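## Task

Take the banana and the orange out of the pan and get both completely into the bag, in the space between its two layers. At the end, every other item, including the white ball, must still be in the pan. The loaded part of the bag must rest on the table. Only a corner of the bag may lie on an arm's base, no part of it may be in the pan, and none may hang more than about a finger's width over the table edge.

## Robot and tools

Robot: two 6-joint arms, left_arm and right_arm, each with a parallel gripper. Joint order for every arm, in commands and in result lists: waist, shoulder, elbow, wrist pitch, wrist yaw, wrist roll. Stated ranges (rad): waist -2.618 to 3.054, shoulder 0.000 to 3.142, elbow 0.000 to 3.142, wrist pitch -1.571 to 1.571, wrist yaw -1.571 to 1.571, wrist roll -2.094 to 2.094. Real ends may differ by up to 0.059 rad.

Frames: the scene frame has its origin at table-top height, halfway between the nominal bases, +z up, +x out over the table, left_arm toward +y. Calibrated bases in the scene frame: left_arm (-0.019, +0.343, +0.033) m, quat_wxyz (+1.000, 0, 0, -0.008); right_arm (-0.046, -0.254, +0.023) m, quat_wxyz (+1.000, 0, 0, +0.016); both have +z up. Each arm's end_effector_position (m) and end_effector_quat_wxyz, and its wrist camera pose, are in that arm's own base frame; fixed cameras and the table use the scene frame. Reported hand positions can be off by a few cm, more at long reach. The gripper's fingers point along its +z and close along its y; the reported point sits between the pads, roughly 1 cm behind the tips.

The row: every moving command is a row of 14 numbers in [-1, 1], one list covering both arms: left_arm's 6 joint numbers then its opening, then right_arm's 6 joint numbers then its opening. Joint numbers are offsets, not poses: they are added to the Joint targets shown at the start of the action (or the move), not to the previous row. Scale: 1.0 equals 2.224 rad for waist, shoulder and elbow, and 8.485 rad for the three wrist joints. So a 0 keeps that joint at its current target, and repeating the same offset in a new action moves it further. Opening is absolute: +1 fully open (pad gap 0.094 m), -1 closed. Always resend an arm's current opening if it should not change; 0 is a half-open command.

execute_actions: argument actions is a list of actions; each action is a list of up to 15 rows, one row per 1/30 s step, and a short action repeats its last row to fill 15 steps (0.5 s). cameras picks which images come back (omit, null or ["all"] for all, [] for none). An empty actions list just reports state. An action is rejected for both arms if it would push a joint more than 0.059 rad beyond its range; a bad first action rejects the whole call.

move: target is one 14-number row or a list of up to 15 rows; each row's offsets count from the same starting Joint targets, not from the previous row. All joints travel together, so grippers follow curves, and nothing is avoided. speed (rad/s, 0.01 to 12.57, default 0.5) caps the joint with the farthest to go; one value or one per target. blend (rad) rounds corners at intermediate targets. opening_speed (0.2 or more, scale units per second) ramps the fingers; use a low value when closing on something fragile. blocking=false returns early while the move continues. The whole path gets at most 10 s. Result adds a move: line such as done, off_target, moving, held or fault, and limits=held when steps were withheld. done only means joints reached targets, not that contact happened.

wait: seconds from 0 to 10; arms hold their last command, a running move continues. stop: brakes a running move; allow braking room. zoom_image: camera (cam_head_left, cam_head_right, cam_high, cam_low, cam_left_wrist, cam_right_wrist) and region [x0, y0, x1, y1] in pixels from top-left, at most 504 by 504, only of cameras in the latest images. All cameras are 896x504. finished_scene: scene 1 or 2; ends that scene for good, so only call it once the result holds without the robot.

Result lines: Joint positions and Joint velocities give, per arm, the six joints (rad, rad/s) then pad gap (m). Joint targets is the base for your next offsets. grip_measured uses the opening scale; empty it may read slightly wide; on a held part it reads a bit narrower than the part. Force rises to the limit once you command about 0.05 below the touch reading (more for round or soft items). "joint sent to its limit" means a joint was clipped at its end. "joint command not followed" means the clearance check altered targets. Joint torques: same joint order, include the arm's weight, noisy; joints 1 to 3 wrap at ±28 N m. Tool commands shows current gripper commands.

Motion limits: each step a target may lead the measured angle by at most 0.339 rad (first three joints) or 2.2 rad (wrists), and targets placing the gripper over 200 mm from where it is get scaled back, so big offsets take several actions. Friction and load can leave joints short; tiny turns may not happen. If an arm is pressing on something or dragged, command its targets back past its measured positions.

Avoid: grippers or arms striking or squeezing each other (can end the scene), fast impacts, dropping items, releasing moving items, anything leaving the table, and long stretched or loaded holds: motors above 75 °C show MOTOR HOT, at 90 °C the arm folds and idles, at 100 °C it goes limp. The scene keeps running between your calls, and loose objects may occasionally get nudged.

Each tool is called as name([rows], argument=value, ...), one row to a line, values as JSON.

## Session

execute_actions(actions=[])

Scene clock: 0.00 s.
left_arm: end_effector_position=(+0.3944, +0.0308, +0.0949) grip_measured=+1.000 end_effector_quat_wxyz=(+0.587, -0.050, +0.806, +0.059) | right_arm: end_effector_position=(+0.3969, +0.0123, +0.0815) grip_measured=+1.000 end_effector_quat_wxyz=(+0.550, -0.013, +0.835, -0.014)
Joint positions: left_arm=[0.018 1.567 0.361 0.893 -0.137 -0.006 0.094] | right_arm=[0.058 1.557 0.408 0.741 0.063 -0.014 0.094]
Joint velocities: within noise
Joint torques (N m): no reading
Heat: left arm: 25 °C; right arm: 29 °C.
Joint targets: left_arm=[0.018 1.563 0.365 0.889 -0.137 -0.006] | right_arm=[0.058 1.547 0.419 0.755 0.063 -0.014]
Tool commands: left_gripper/opening=+1.0 right_gripper/opening=+1.0

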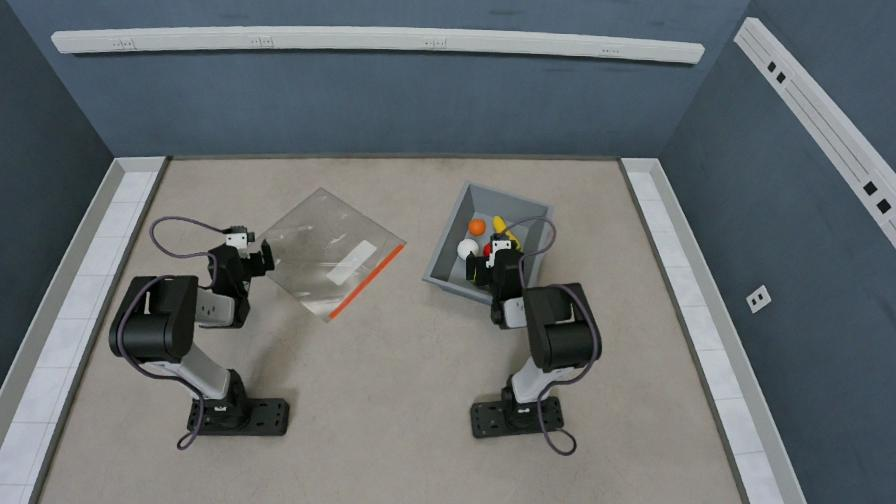

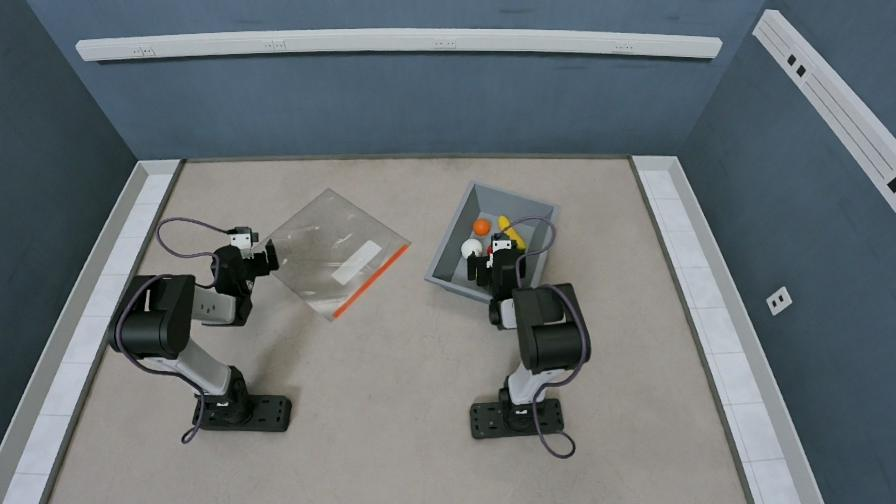

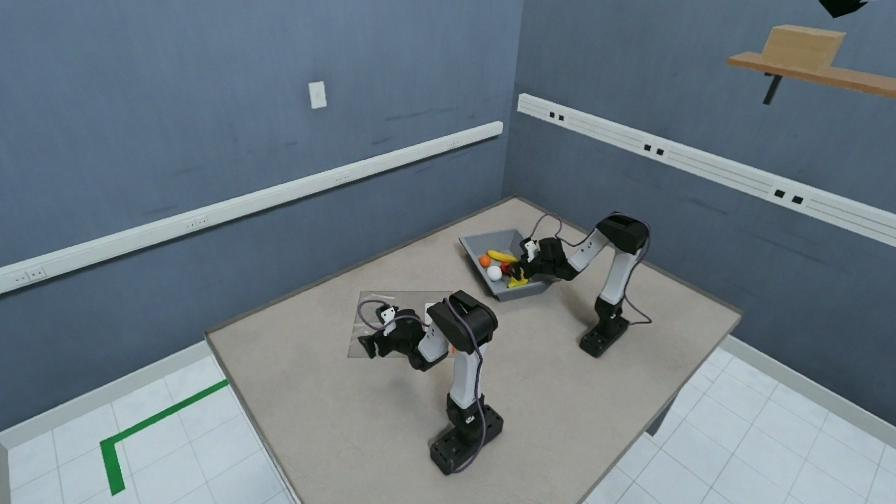

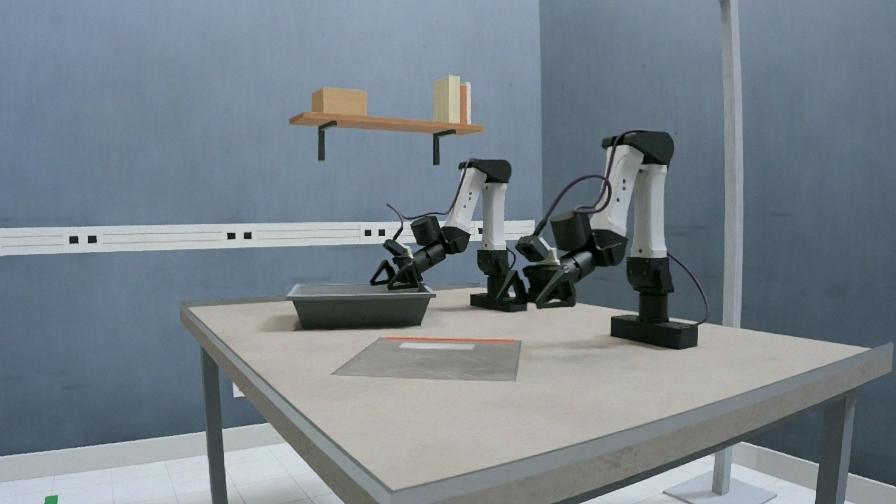

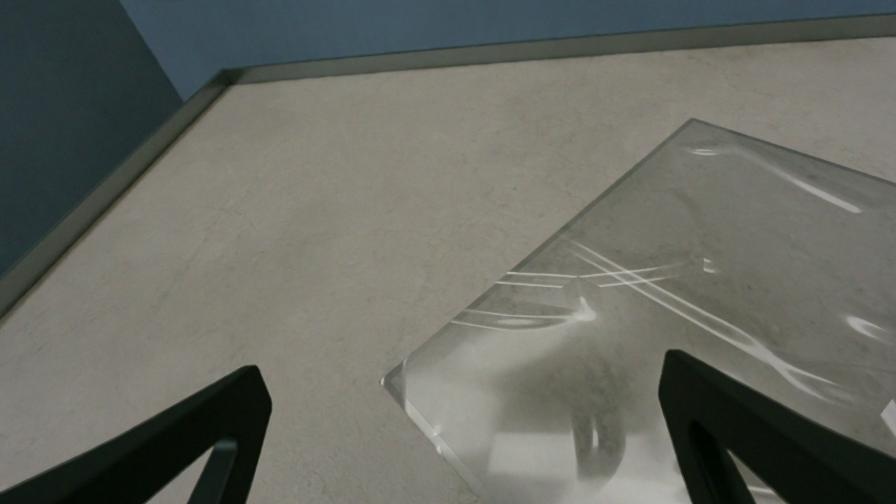

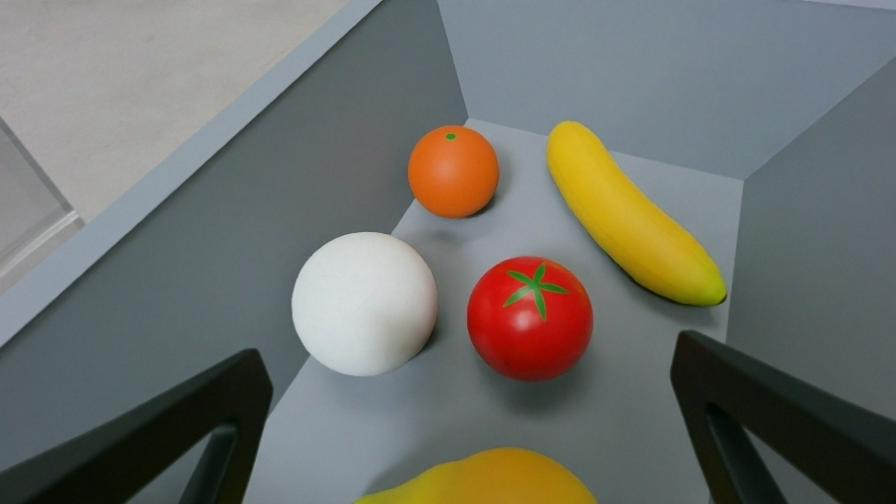

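move(target=[-0.278,-0.2843,0.2078,-0.1751,0.0161,0.0007,-0.9,0,0,0,0,0,0,1], speed=0.9, cameras=["cam_left_wrist","cam_head_left","cam_right_wrist"])

Scene clock: 4.03 s.
left_arm: end_effector_position=(+0.2506, -0.1657, +0.1943) grip_measured=-0.898 end_effector_quat_wxyz=(+0.401, +0.260, +0.871, -0.116) | right_arm: end_effector_position=(+0.3969, +0.0123, +0.0815) grip_measured=+1.000 end_effector_quat_wxyz=(+0.550, -0.013, +0.835, -0.014)
Joint positions: left_arm=[-0.594 0.935 0.808 -0.582 -0.017 -0.006 0.005] | right_arm=[0.058 1.557 0.408 0.741 0.063 -0.014 0.094]
Joint velocities: within noise
Joint torques (N m): left_arm=[-0.29 -2.25 10.43 1.89 0.15 0.01] | right_arm=[0.02 -6.11 6.43 2.02 -0.01 0.05]
Heat: left arm: 27 °C; right arm: 29 °C.
Joint targets: left_arm=[-0.600 0.931 0.828 -0.597 0.000 0.000] | right_arm=[0.058 1.547 0.419 0.755 0.063 -0.014]
move: done
Images, in order (width x height): cam_head_left 896x504, cam_left_wrist 896x504, cam_right_wrist 896x504.

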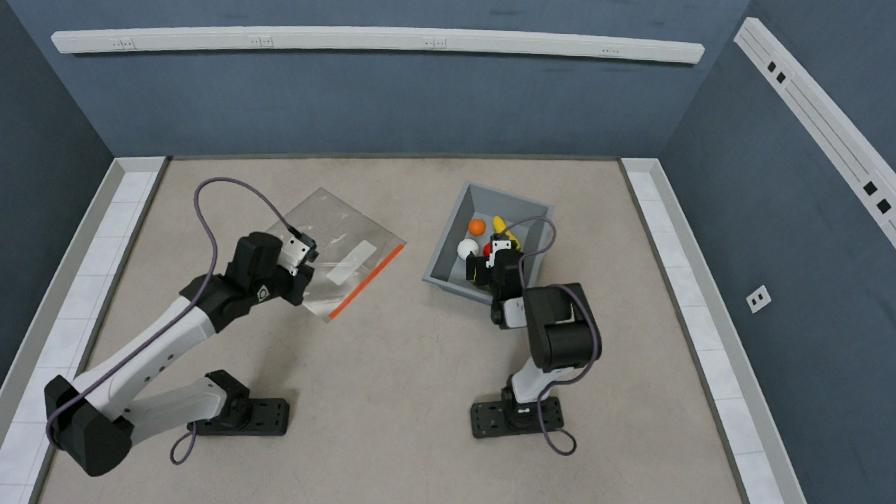

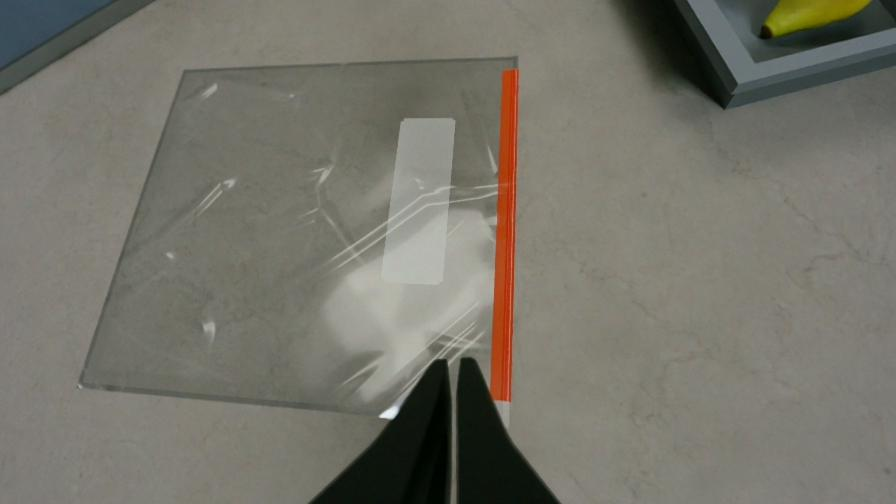

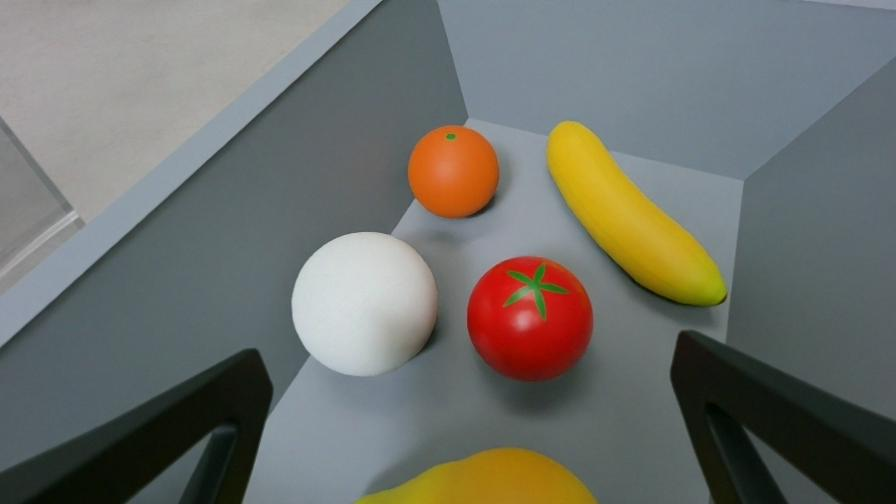

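move(target=[-0.0036,0.612,0.5224,-0.0776,0,0.0024,0,0,0,0,0,0,0,1], speed=0.9, opening_speed=1, cameras=["cam_left_wrist","cam_head_left"])

Scene clock: 7.83 s.
left_arm: end_effector_position=(+0.3706, -0.2509, +0.0489) grip_measured=-0.002 end_effector_quat_wxyz=(+0.009, +0.300, +0.954, +0.006) | right_arm: end_effector_position=(+0.3969, +0.0123, +0.0815) grip_measured=+1.000 end_effector_quat_wxyz=(+0.550, -0.013, +0.835, -0.014)
Joint positions: left_arm=[-0.601 2.283 1.97 -1.243 -0.016 0.009 0.047] | right_arm=[0.058 1.557 0.408 0.741 0.063 -0.014 0.094]
Joint velocities: within noise
Joint torques (N m): left_arm=[-0.32 -11.43 9.02 0.32 0.15 0.07] | right_arm=[0.03 -6.08 6.43 2.03 -0.02 0.05]
Heat: left arm: 27 °C; right arm: 29 °C.
Joint targets: left_arm=[-0.608 2.292 1.990 -1.255 0.000 0.020] | right_arm=[0.058 1.547 0.419 0.755 0.063 -0.014]
move: done
Images, in order (width x height): cam_head_left 896x504, cam_left_wrist 896x504.

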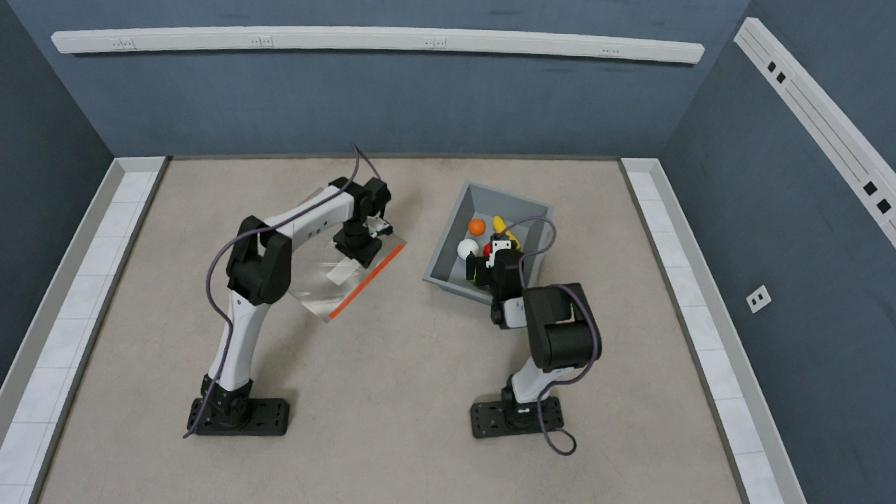

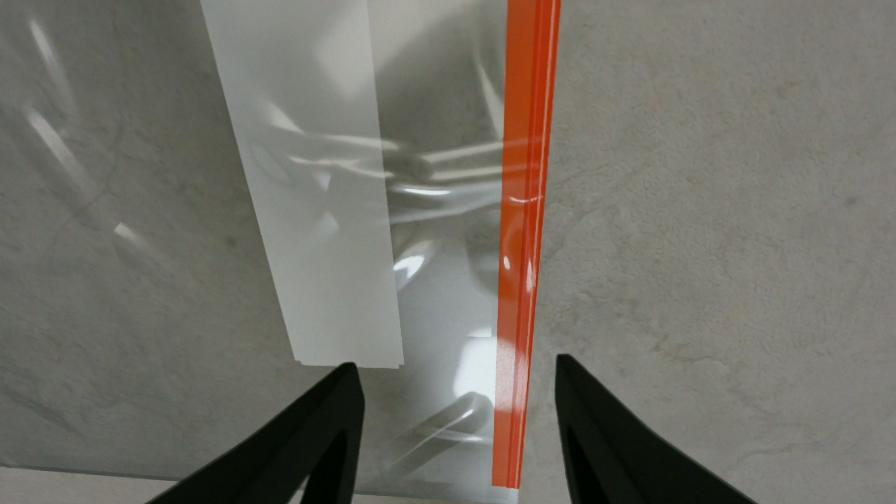

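move(target=[0,0.0244,-0.0812,0.0276,0,0,0,0,0,0,0,0,0,1], speed=0.3, cameras=["cam_left_wrist"])

Scene clock: 9.77 s.
left_arm: end_effector_position=(+0.3736, -0.2530, -0.0082) grip_measured=-0.002 end_effector_quat_wxyz=(+0.015, +0.300, +0.954, +0.004) | right_arm: end_effector_position=(+0.3969, +0.0123, +0.0815) grip_measured=+1.000 end_effector_quat_wxyz=(+0.550, -0.013, +0.835, -0.014)
Joint positions: left_arm=[-0.601 2.329 1.817 -1.032 -0.016 0.009 0.047] | right_arm=[0.058 1.557 0.408 0.741 0.063 -0.014 0.094]
Joint velocities: within noise
Joint torques (N m): left_arm=[-0.28 -10.93 6.05 0.58 0.15 0.06] | right_arm=[0.05 -6.08 6.45 2.02 -0.01 0.04]
Heat: left arm: 27 °C; right arm: 30 °C.
Joint targets: left_arm=[-0.608 2.346 1.809 -1.021 0.000 0.020] | right_arm=[0.058 1.547 0.419 0.755 0.063 -0.014]
move: done
Images, in order (width x height): cam_left_wrist 896x504.

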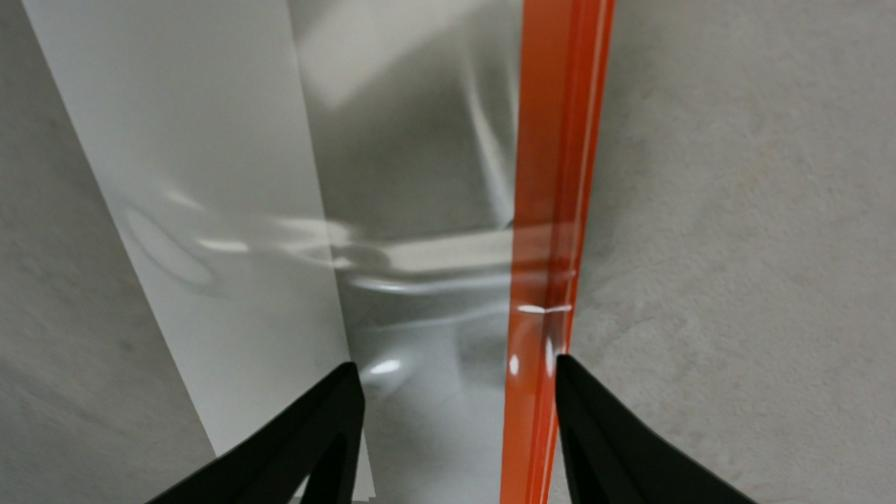

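move([
  [0.003,-0.014,0,-0.003,0,0,0,0,0,0,0,0,0,1],
  [0.0148,-0.014,0,-0.003,0,0,0,0,0,0,0,0,0,1],
  [0.0148,0.003,0,0.001,0,0,0,0,0,0,0,0,0,1],
], speed=0.2, cameras=["cam_left_wrist"])

Scene clock: 11.27 s.
left_arm: end_effector_position=(+0.3807, -0.2459, -0.0082) grip_measured=-0.002 end_effector_quat_wxyz=(+0.019, +0.290, +0.957, +0.002) | right_arm: end_effector_position=(+0.3969, +0.0123, +0.0815) grip_measured=+1.000 end_effector_quat_wxyz=(+0.550, -0.013, +0.835, -0.014)
Joint positions: left_arm=[-0.579 2.329 1.817 -1.024 -0.014 0.009 0.047] | right_arm=[0.058 1.557 0.408 0.741 0.063 -0.014 0.094]
Joint velocities: within noise
Joint torques (N m): left_arm=[0.49 -10.41 6.04 0.62 0.13 0.06] | right_arm=[0.05 -6.11 6.43 2.02 -0.01 0.04]
Heat: left arm: 27 °C; right arm: 30 °C.
Joint targets: left_arm=[-0.575 2.353 1.809 -1.013 0.000 0.020] | right_arm=[0.058 1.547 0.419 0.755 0.063 -0.014]
move: done
Images, in order (width x height): cam_left_wrist 896x504.

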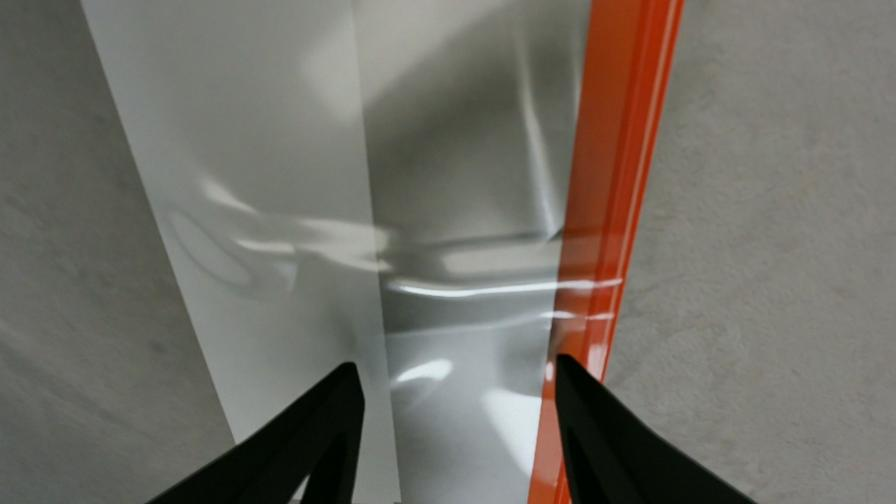

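move(target=[0,0.008,0,0.002,0,0,0,0,0,0,0,0,0,1], speed=0.2, cameras=["cam_left_wrist"])

Scene clock: 12.43 s.
left_arm: end_effector_position=(+0.3815, -0.2464, -0.0145) grip_measured=-0.002 end_effector_quat_wxyz=(+0.017, +0.290, +0.957, +0.002) | right_arm: end_effector_position=(+0.3969, +0.0123, +0.0815) grip_measured=+1.000 end_effector_quat_wxyz=(+0.550, -0.013, +0.835, -0.014)
Joint positions: left_arm=[-0.579 2.344 1.817 -1.012 -0.014 0.009 0.047] | right_arm=[0.058 1.557 0.408 0.741 0.063 -0.014 0.094]
Joint velocities: within noise
Joint torques (N m): left_arm=[0.51 -10.25 6.04 0.66 0.13 0.05] | right_arm=[0.03 -6.09 6.42 2.02 -0.01 0.05]
Heat: left arm: 27 °C; right arm: 30 °C.
Joint targets: left_arm=[-0.575 2.371 1.809 -0.996 0.000 0.020] | right_arm=[0.058 1.547 0.419 0.755 0.063 -0.014]
move: done
Images, in order (width x height): cam_left_wrist 896x504.

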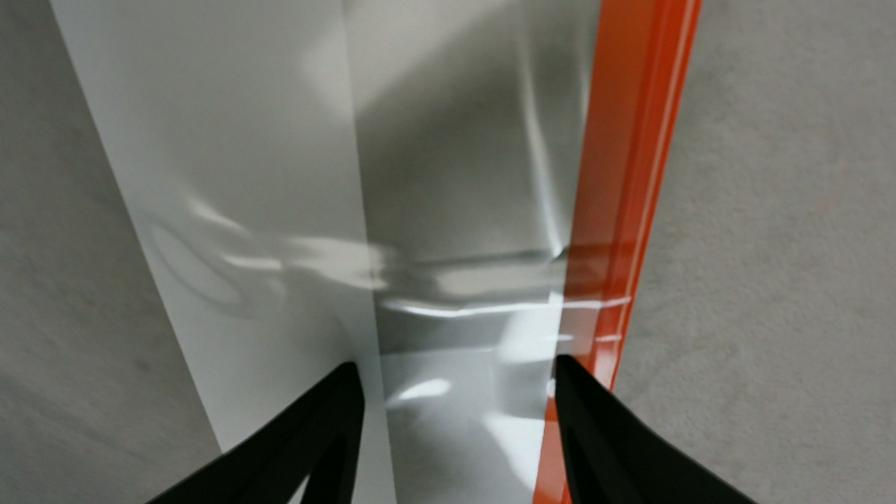

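move(target=[0,0.009,0,0.002,0,0,0,0,0,0,0,0,0,1], speed=0.2, cameras=["cam_left_wrist"])

Scene clock: 13.30 s.
left_arm: end_effector_position=(+0.3816, -0.2465, -0.0150) grip_measured=-0.002 end_effector_quat_wxyz=(+0.017, +0.290, +0.957, +0.002) | right_arm: end_effector_position=(+0.3969, +0.0123, +0.0815) grip_measured=+1.000 end_effector_quat_wxyz=(+0.550, -0.013, +0.835, -0.014)
Joint positions: left_arm=[-0.579 2.345 1.817 -1.012 -0.014 0.01 0.047] | right_arm=[0.058 1.557 0.408 0.741 0.063 -0.014 0.094]
Joint velocities: within noise
Joint torques (N m): left_arm=[0.5 -8.85 5.98 0.84 0.13 0.04] | right_arm=[0.03 -6.08 6.45 2.02 -0.02 0.04]
Heat: left arm: 27 °C; right arm: 30 °C.
Joint targets: left_arm=[-0.575 2.391 1.809 -0.979 0.000 0.020] | right_arm=[0.058 1.547 0.419 0.755 0.063 -0.014]
move: off_target (left_arm); left_arm: the shoulder is farthest, 0.046 rad from its target
Images, in order (width x height): cam_left_wrist 896x504.

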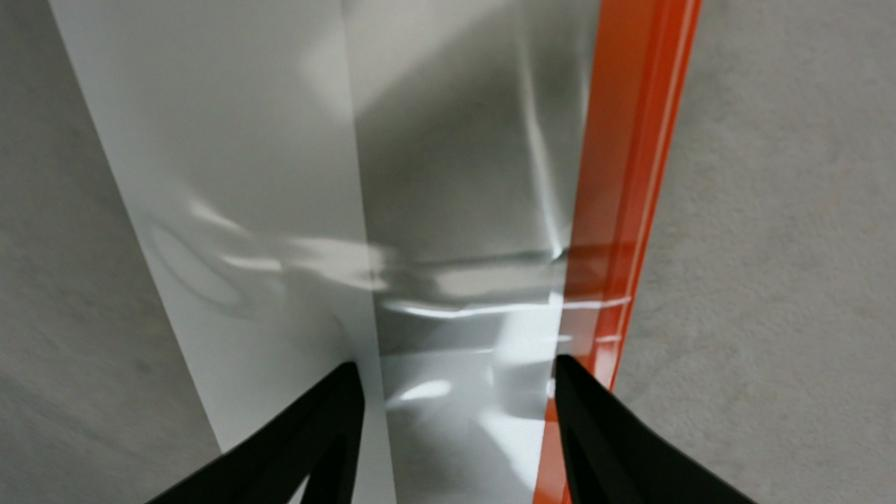

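move(target=[0,0,0,0,0,0,-1,0,0,0,0,0,0,1], opening_speed=0.8, cameras=["cam_left_wrist"])

Scene clock: 15.13 s.
left_arm: end_effector_position=(+0.3820, -0.2513, -0.0156) grip_measured=-0.985 end_effector_quat_wxyz=(+0.020, +0.290, +0.957, -0.010) | right_arm: end_effector_position=(+0.3969, +0.0123, +0.0815) grip_measured=+1.000 end_effector_quat_wxyz=(+0.550, -0.013, +0.835, -0.014)
Joint positions: left_arm=[-0.579 2.347 1.817 -0.999 0.008 0.01 0.001] | right_arm=[0.058 1.557 0.408 0.741 0.063 -0.014 0.094]
Joint velocities: within noise
Joint torques (N m): left_arm=[0.49 -8.94 6.05 0.72 -0.06 0.04] | right_arm=[0.01 -6.09 6.42 2.03 -0.01 0.04]
Heat: left arm: 27 °C; right arm: 30 °C.
Joint targets: left_arm=[-0.575 2.391 1.809 -0.979 0.000 0.020] | right_arm=[0.058 1.547 0.419 0.755 0.063 -0.014]
move: off_target (left_arm); left_arm: the shoulder is farthest, 0.044 rad from its target
Images, in order (width x height): cam_left_wrist 896x504.

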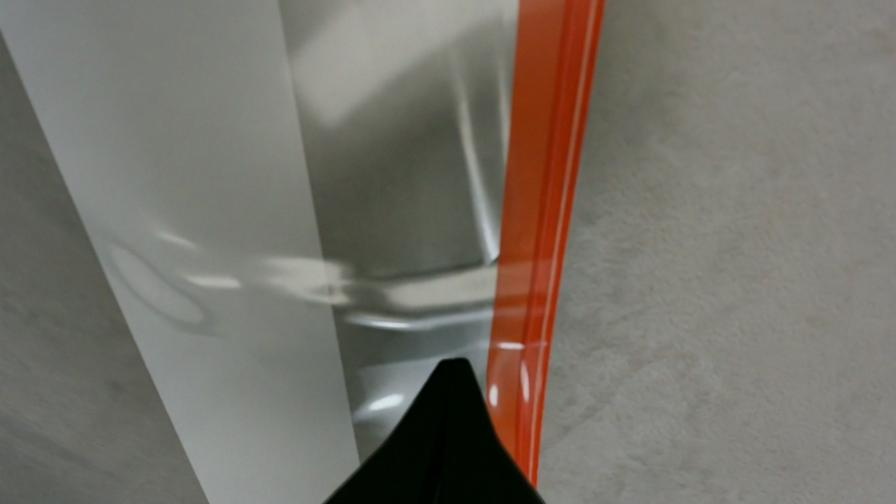

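move(target=[0,-0.0409,0.0544,-0.0249,0,0,-1,0,0,0,0,0,0,1], speed=0.15, cameras=["cam_left_wrist","cam_head_right","cam_right_wrist"])

Scene clock: 17.47 s.
left_arm: end_effector_position=(+0.3697, -0.2432, +0.0111) grip_measured=-0.985 end_effector_quat_wxyz=(-0.018, +0.290, +0.957, +0.001) | right_arm: end_effector_position=(+0.3969, +0.0123, +0.0815) grip_measured=+1.000 end_effector_quat_wxyz=(+0.550, -0.013, +0.835, -0.014)
Joint positions: left_arm=[-0.579 2.337 1.91 -1.178 0.008 0.01 0.001] | right_arm=[0.058 1.557 0.408 0.741 0.063 -0.014 0.094]
Joint velocities: within noise
Joint torques (N m): left_arm=[0.49 -15.25 8.73 0.16 -0.07 0.04] | right_arm=[0.02 -6.08 6.42 2.03 -0.01 0.04]
Heat: left arm: 28 °C; right arm: 30 °C.
Joint targets: left_arm=[-0.575 2.300 1.930 -1.190 0.000 0.020] | right_arm=[0.058 1.547 0.419 0.755 0.063 -0.014]
move: off_target (left_arm); left_arm: the shoulder is farthest, 0.037 rad from its target
Images, in order (width x height): cam_head_right 896x504, cam_left_wrist 896x504, cam_right_wrist 896x504.

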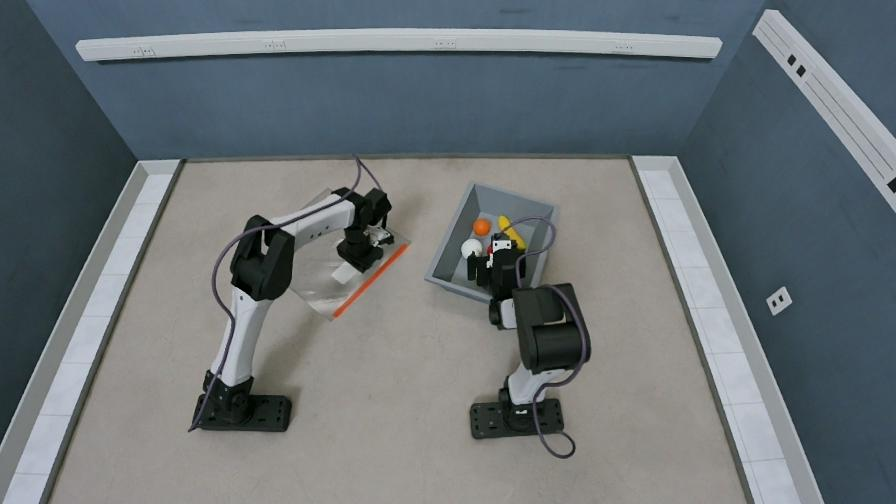

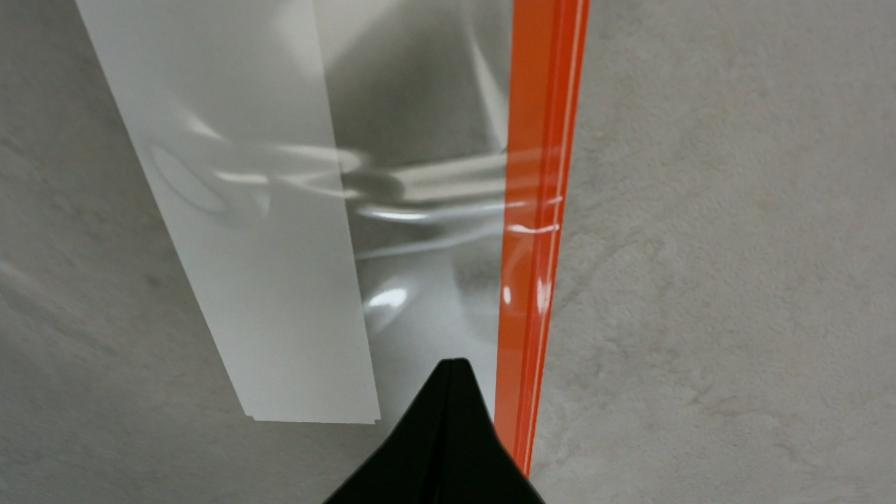

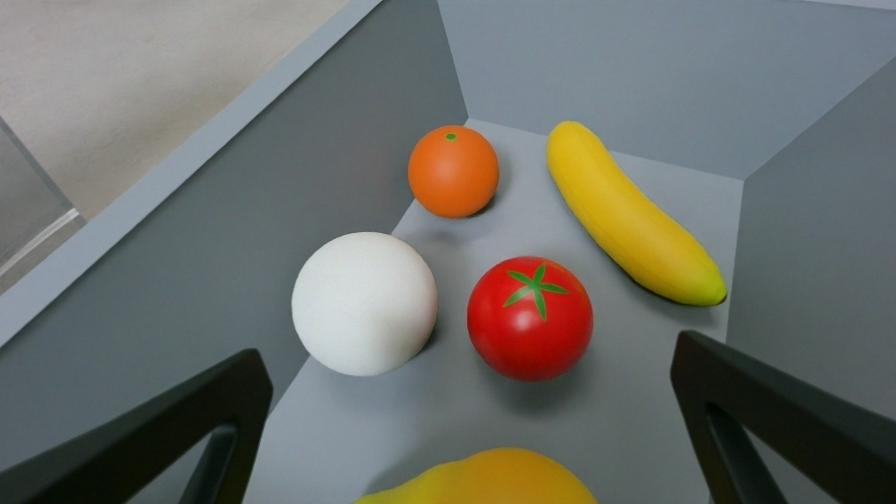

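move([
  [0.009,0,0,0,0,0,0,0,0,0,0,0,0,1],
  [0.009,0.0409,-0.0544,0.0224,0,0,0,0,0,0,0,0,0,1],
  [0.009,0.0562,-0.0544,0.0224,0,0,0,0,0,0,0,0,0,1],
], speed=0.2, opening_speed=1, cameras=["cam_left_wrist"])

Scene clock: 20.53 s.
left_arm: end_effector_position=(+0.3821, -0.2408, -0.0165) grip_measured=-0.002 end_effector_quat_wxyz=(+0.004, +0.282, +0.959, -0.005) | right_arm: end_effector_position=(+0.3969, +0.0123, +0.0815) grip_measured=+1.000 end_effector_quat_wxyz=(+0.550, -0.013, +0.835, -0.014)
Joint positions: left_arm=[-0.559 2.358 1.834 -1.037 0.008 0.012 0.047] | right_arm=[0.058 1.557 0.408 0.741 0.063 -0.014 0.094]
Joint velocities: within noise
Joint torques (N m): left_arm=[0.55 -7.15 4.34 0.84 -0.06 0.03] | right_arm=[0.03 -6.06 6.42 2.02 -0.01 0.05]
Heat: left arm: 30 °C; right arm: 30 °C.
Joint targets: left_arm=[-0.555 2.425 1.809 -1.000 0.000 0.020] | right_arm=[0.058 1.547 0.419 0.755 0.063 -0.014]
move: off_target (left_arm); left_arm: the shoulder is farthest, 0.067 rad from its target
Images, in order (width x height): cam_left_wrist 896x504.

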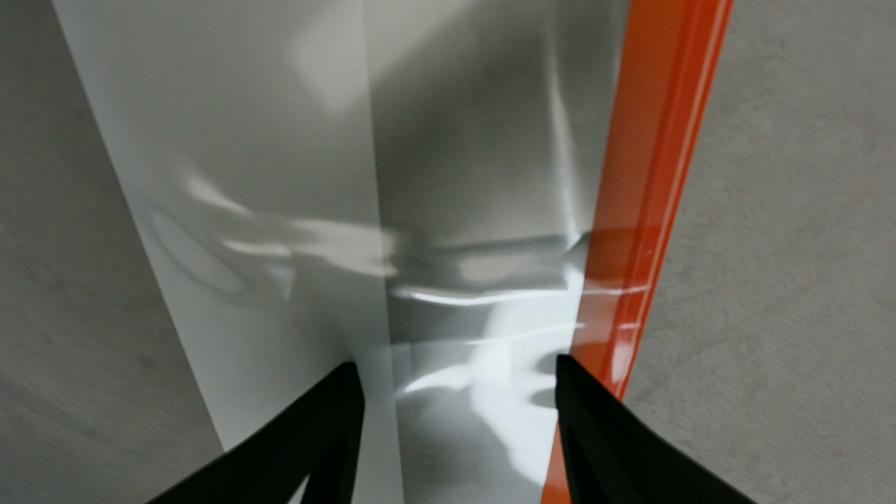

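move(target=[0,0,0,0,0,0,-1,0,0,0,0,0,0,1], opening_speed=0.8, cameras=["cam_left_wrist"])

Scene clock: 22.13 s.
left_arm: end_effector_position=(+0.3840, -0.2428, -0.0167) grip_measured=-0.985 end_effector_quat_wxyz=(+0.009, +0.282, +0.959, -0.008) | right_arm: end_effector_position=(+0.3969, +0.0123, +0.0815) grip_measured=+1.000 end_effector_quat_wxyz=(+0.550, -0.013, +0.835, -0.014)
Joint positions: left_arm=[-0.56 2.358 1.834 -1.026 0.011 0.012 0.001] | right_arm=[0.058 1.557 0.408 0.741 0.063 -0.014 0.094]
Joint velocities: within noise
Joint torques (N m): left_arm=[0.57 -7.23 4.4 0.74 -0.08 0.03] | right_arm=[0.02 -6.09 6.42 2.03 -0.01 0.04]
Heat: left arm: 30 °C; right arm: 30 °C.
Joint targets: left_arm=[-0.555 2.425 1.809 -1.000 0.000 0.020] | right_arm=[0.058 1.547 0.419 0.755 0.063 -0.014]
move: off_target (left_arm); left_arm: the shoulder is farthest, 0.067 rad from its target
Images, in order (width x height): cam_left_wrist 896x504.

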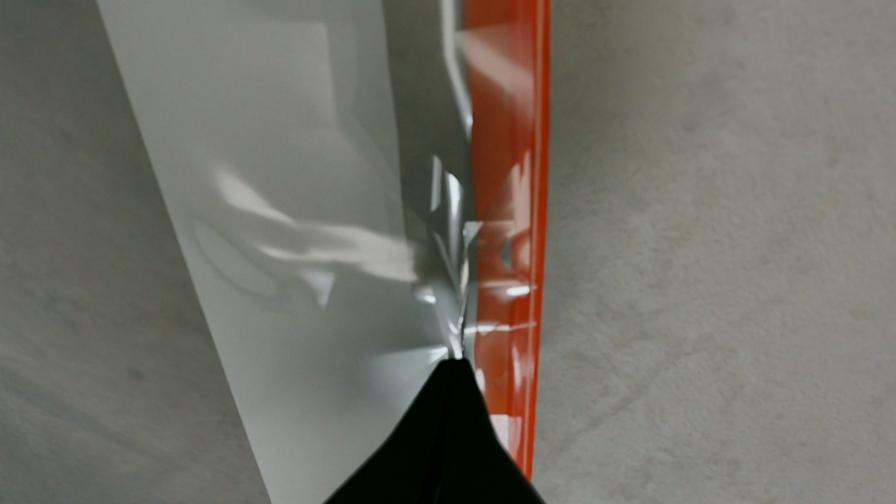

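move(target=[0,-0.0562,0.0700,-0.0264,0,0,-1,0,0,0,0,0,0,1], speed=0.15, cameras=["cam_left_wrist","cam_right_wrist"])

Scene clock: 24.40 s.
left_arm: end_effector_position=(+0.3761, -0.2378, +0.0215) grip_measured=-0.985 end_effector_quat_wxyz=(-0.015, +0.282, +0.959, -0.001) | right_arm: end_effector_position=(+0.3969, +0.0123, +0.0815) grip_measured=+1.000 end_effector_quat_wxyz=(+0.550, -0.013, +0.835, -0.014)
Joint positions: left_arm=[-0.56 2.334 1.947 -1.212 0.011 0.012 0.001] | right_arm=[0.058 1.557 0.408 0.741 0.063 -0.014 0.094]
Joint velocities: within noise
Joint torques (N m): left_arm=[0.55 -15.01 8.68 0.17 -0.09 0.04] | right_arm=[0.03 -6.11 6.45 2.02 0 0.04]
Heat: left arm: 31 °C; right arm: 31 °C.
Joint targets: left_arm=[-0.555 2.300 1.965 -1.224 0.000 0.020] | right_arm=[0.058 1.547 0.419 0.755 0.063 -0.014]
move: done
Images, in order (width x height): cam_left_wrist 896x504, cam_right_wrist 896x504.

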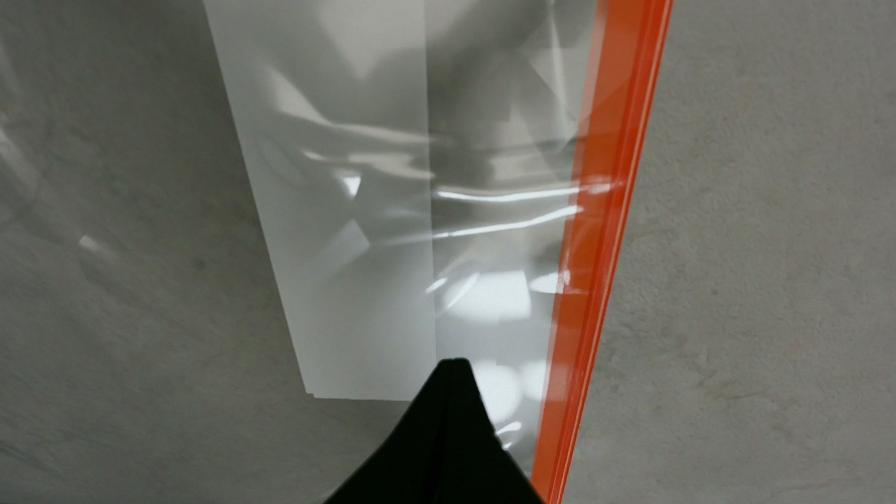

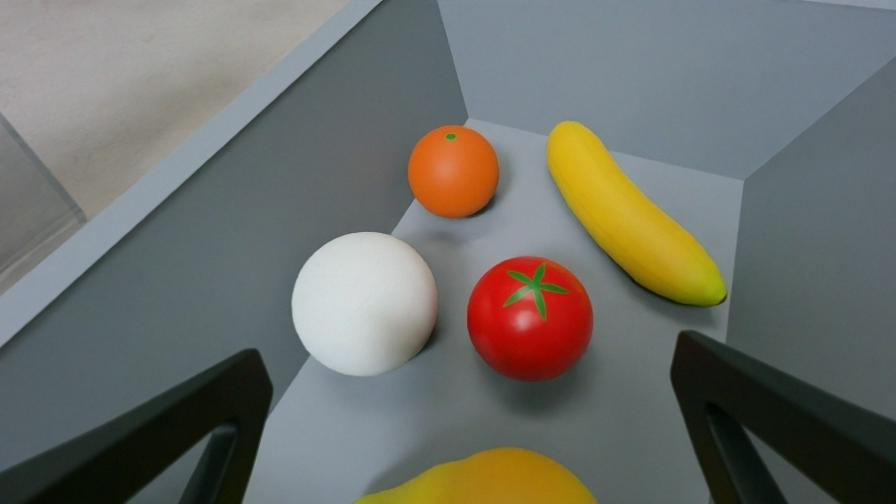

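move([
  [-0.009,0,0,0,0,0,0,0,0,0,0,0,0,1],
  [-0.009,0.0409,-0.0701,0.0264,0,0,0,0,0,0,0,0,0,1],
  [-0.009,0.0697,-0.0701,0.0264,0,0,0,0,0,0,0,0,0,1],
], speed=[0.3,0.3,0.15], opening_speed=1, cameras=["cam_left_wrist"])

Scene clock: 27.70 s.
left_arm: end_effector_position=(+0.3797, -0.2443, -0.0176) grip_measured=-0.001 end_effector_quat_wxyz=(+0.003, +0.286, +0.958, -0.006) | right_arm: end_effector_position=(+0.3969, +0.0123, +0.0815) grip_measured=+1.000 end_effector_quat_wxyz=(+0.550, -0.013, +0.835, -0.014)
Joint positions: left_arm=[-0.568 2.36 1.834 -1.036 0.011 0.013 0.047] | right_arm=[0.058 1.557 0.408 0.741 0.063 -0.014 0.094]
Joint velocities: within noise
Joint torques (N m): left_arm=[-0.35 -5.08 4.31 0.83 -0.09 0.02] | right_arm=[0.06 -6.06 6.43 2.03 -0.01 0.04]
Heat: left arm: 32 °C; right arm: 31 °C.
Joint targets: left_arm=[-0.575 2.455 1.809 -1.000 0.000 0.020] | right_arm=[0.058 1.547 0.419 0.755 0.063 -0.014]
move: off_target (left_arm); left_arm: the shoulder is farthest, 0.095 rad from its target
Images, in order (width x height): cam_left_wrist 896x504.

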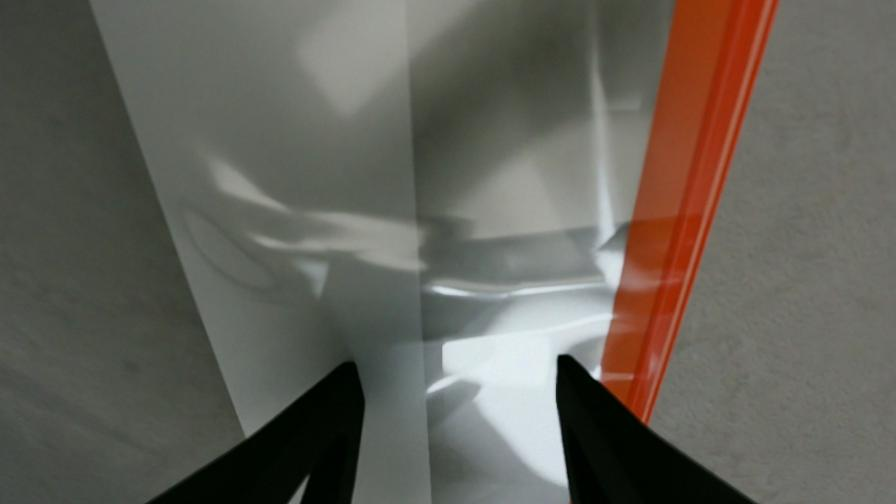

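move(target=[0,0,0,0,0,0,-1,0,0,0,0,0,0,1], opening_speed=0.6, cameras=["cam_left_wrist"])

zoom_image(camera="cam_left_wrist", region=[350, 200, 650, 504])

Scene clock: 29.83 s.
left_arm: end_effector_position=(+0.3796, -0.2474, -0.0176) grip_measured=-0.981 end_effector_quat_wxyz=(+0.006, +0.290, +0.957, -0.006) | right_arm: end_effector_position=(+0.3969, +0.0123, +0.0815) grip_measured=+1.000 end_effector_quat_wxyz=(+0.550, -0.013, +0.835, -0.014)
Joint positions: left_arm=[-0.574 2.36 1.834 -1.03 0.009 0.013 0.001] | right_arm=[0.058 1.557 0.408 0.741 0.063 -0.014 0.094]
Joint velocities: within noise
Joint torques (N m): left_arm=[0.13 -5.08 4.34 0.78 -0.08 0.02] | right_arm=[0.03 -6.08 6.43 2.03 -0.01 0.04]
Heat: left arm: 32 °C; right arm: 31 °C.
Joint targets: left_arm=[-0.575 2.455 1.809 -1.000 0.000 0.020] | right_arm=[0.058 1.547 0.419 0.755 0.063 -0.014]
move: off_target (left_arm); left_arm: the shoulder is farthest, 0.095 rad from its target
Images, in order (width x height): cam_left_wrist 896x504.

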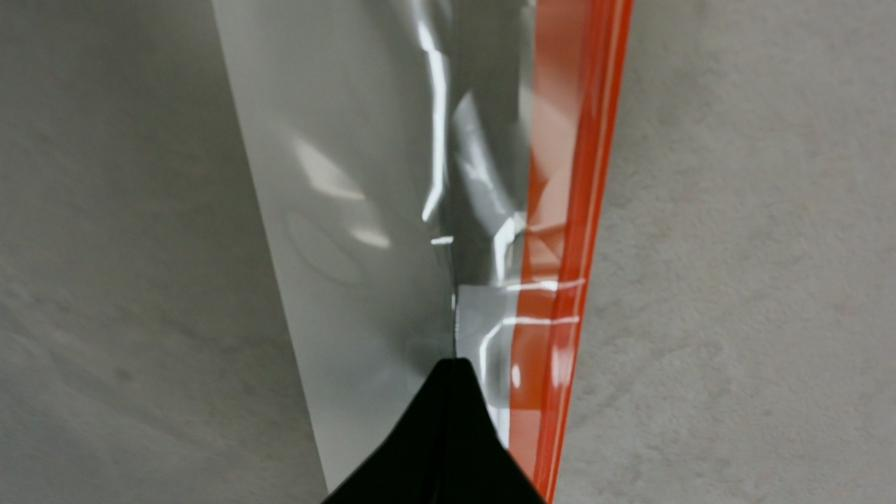

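Scaled by 1.658 from the camera's 896x504 image, which has a finer 1280x720 frame.

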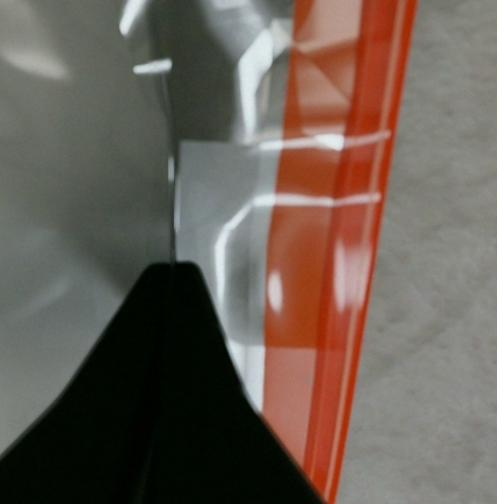

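move([
  [0,-0.0409,0,-0.002,0,0,-1,0,0,0,0,0,0,1],
  [0,-0.0697,0.0701,-0.0264,0,0,-1,0,0,0,0,0,0,1],
], speed=0.12, cameras=["cam_left_wrist"])

Scene clock: 33.10 s.
left_arm: end_effector_position=(+0.3724, -0.2428, +0.0201) grip_measured=-0.982 end_effector_quat_wxyz=(-0.016, +0.289, +0.957, +0.000) | right_arm: end_effector_position=(+0.3969, +0.0123, +0.0815) grip_measured=+1.000 end_effector_quat_wxyz=(+0.550, -0.013, +0.835, -0.014)
Joint positions: left_arm=[-0.574 2.337 1.946 -1.211 0.009 0.013 0.001] | right_arm=[0.058 1.557 0.408 0.741 0.063 -0.014 0.094]
Joint velocities: within noise
Joint torques (N m): left_arm=[0.16 -15.24 8.75 0.17 -0.07 0.03] | right_arm=[0.05 -6.08 6.45 2.03 -0.01 0.04]
Heat: left arm: 33 °C; right arm: 31 °C.
Joint targets: left_arm=[-0.575 2.300 1.965 -1.224 0.000 0.020] | right_arm=[0.058 1.547 0.419 0.755 0.063 -0.014]
move: off_target (left_arm); left_arm: the shoulder is farthest, 0.037 rad from its target
Images, in order (width x height): cam_left_wrist 896x504.

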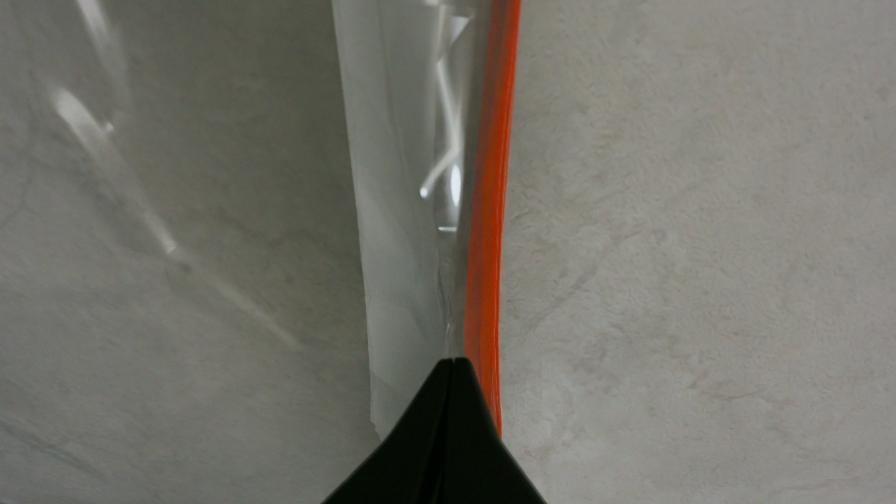

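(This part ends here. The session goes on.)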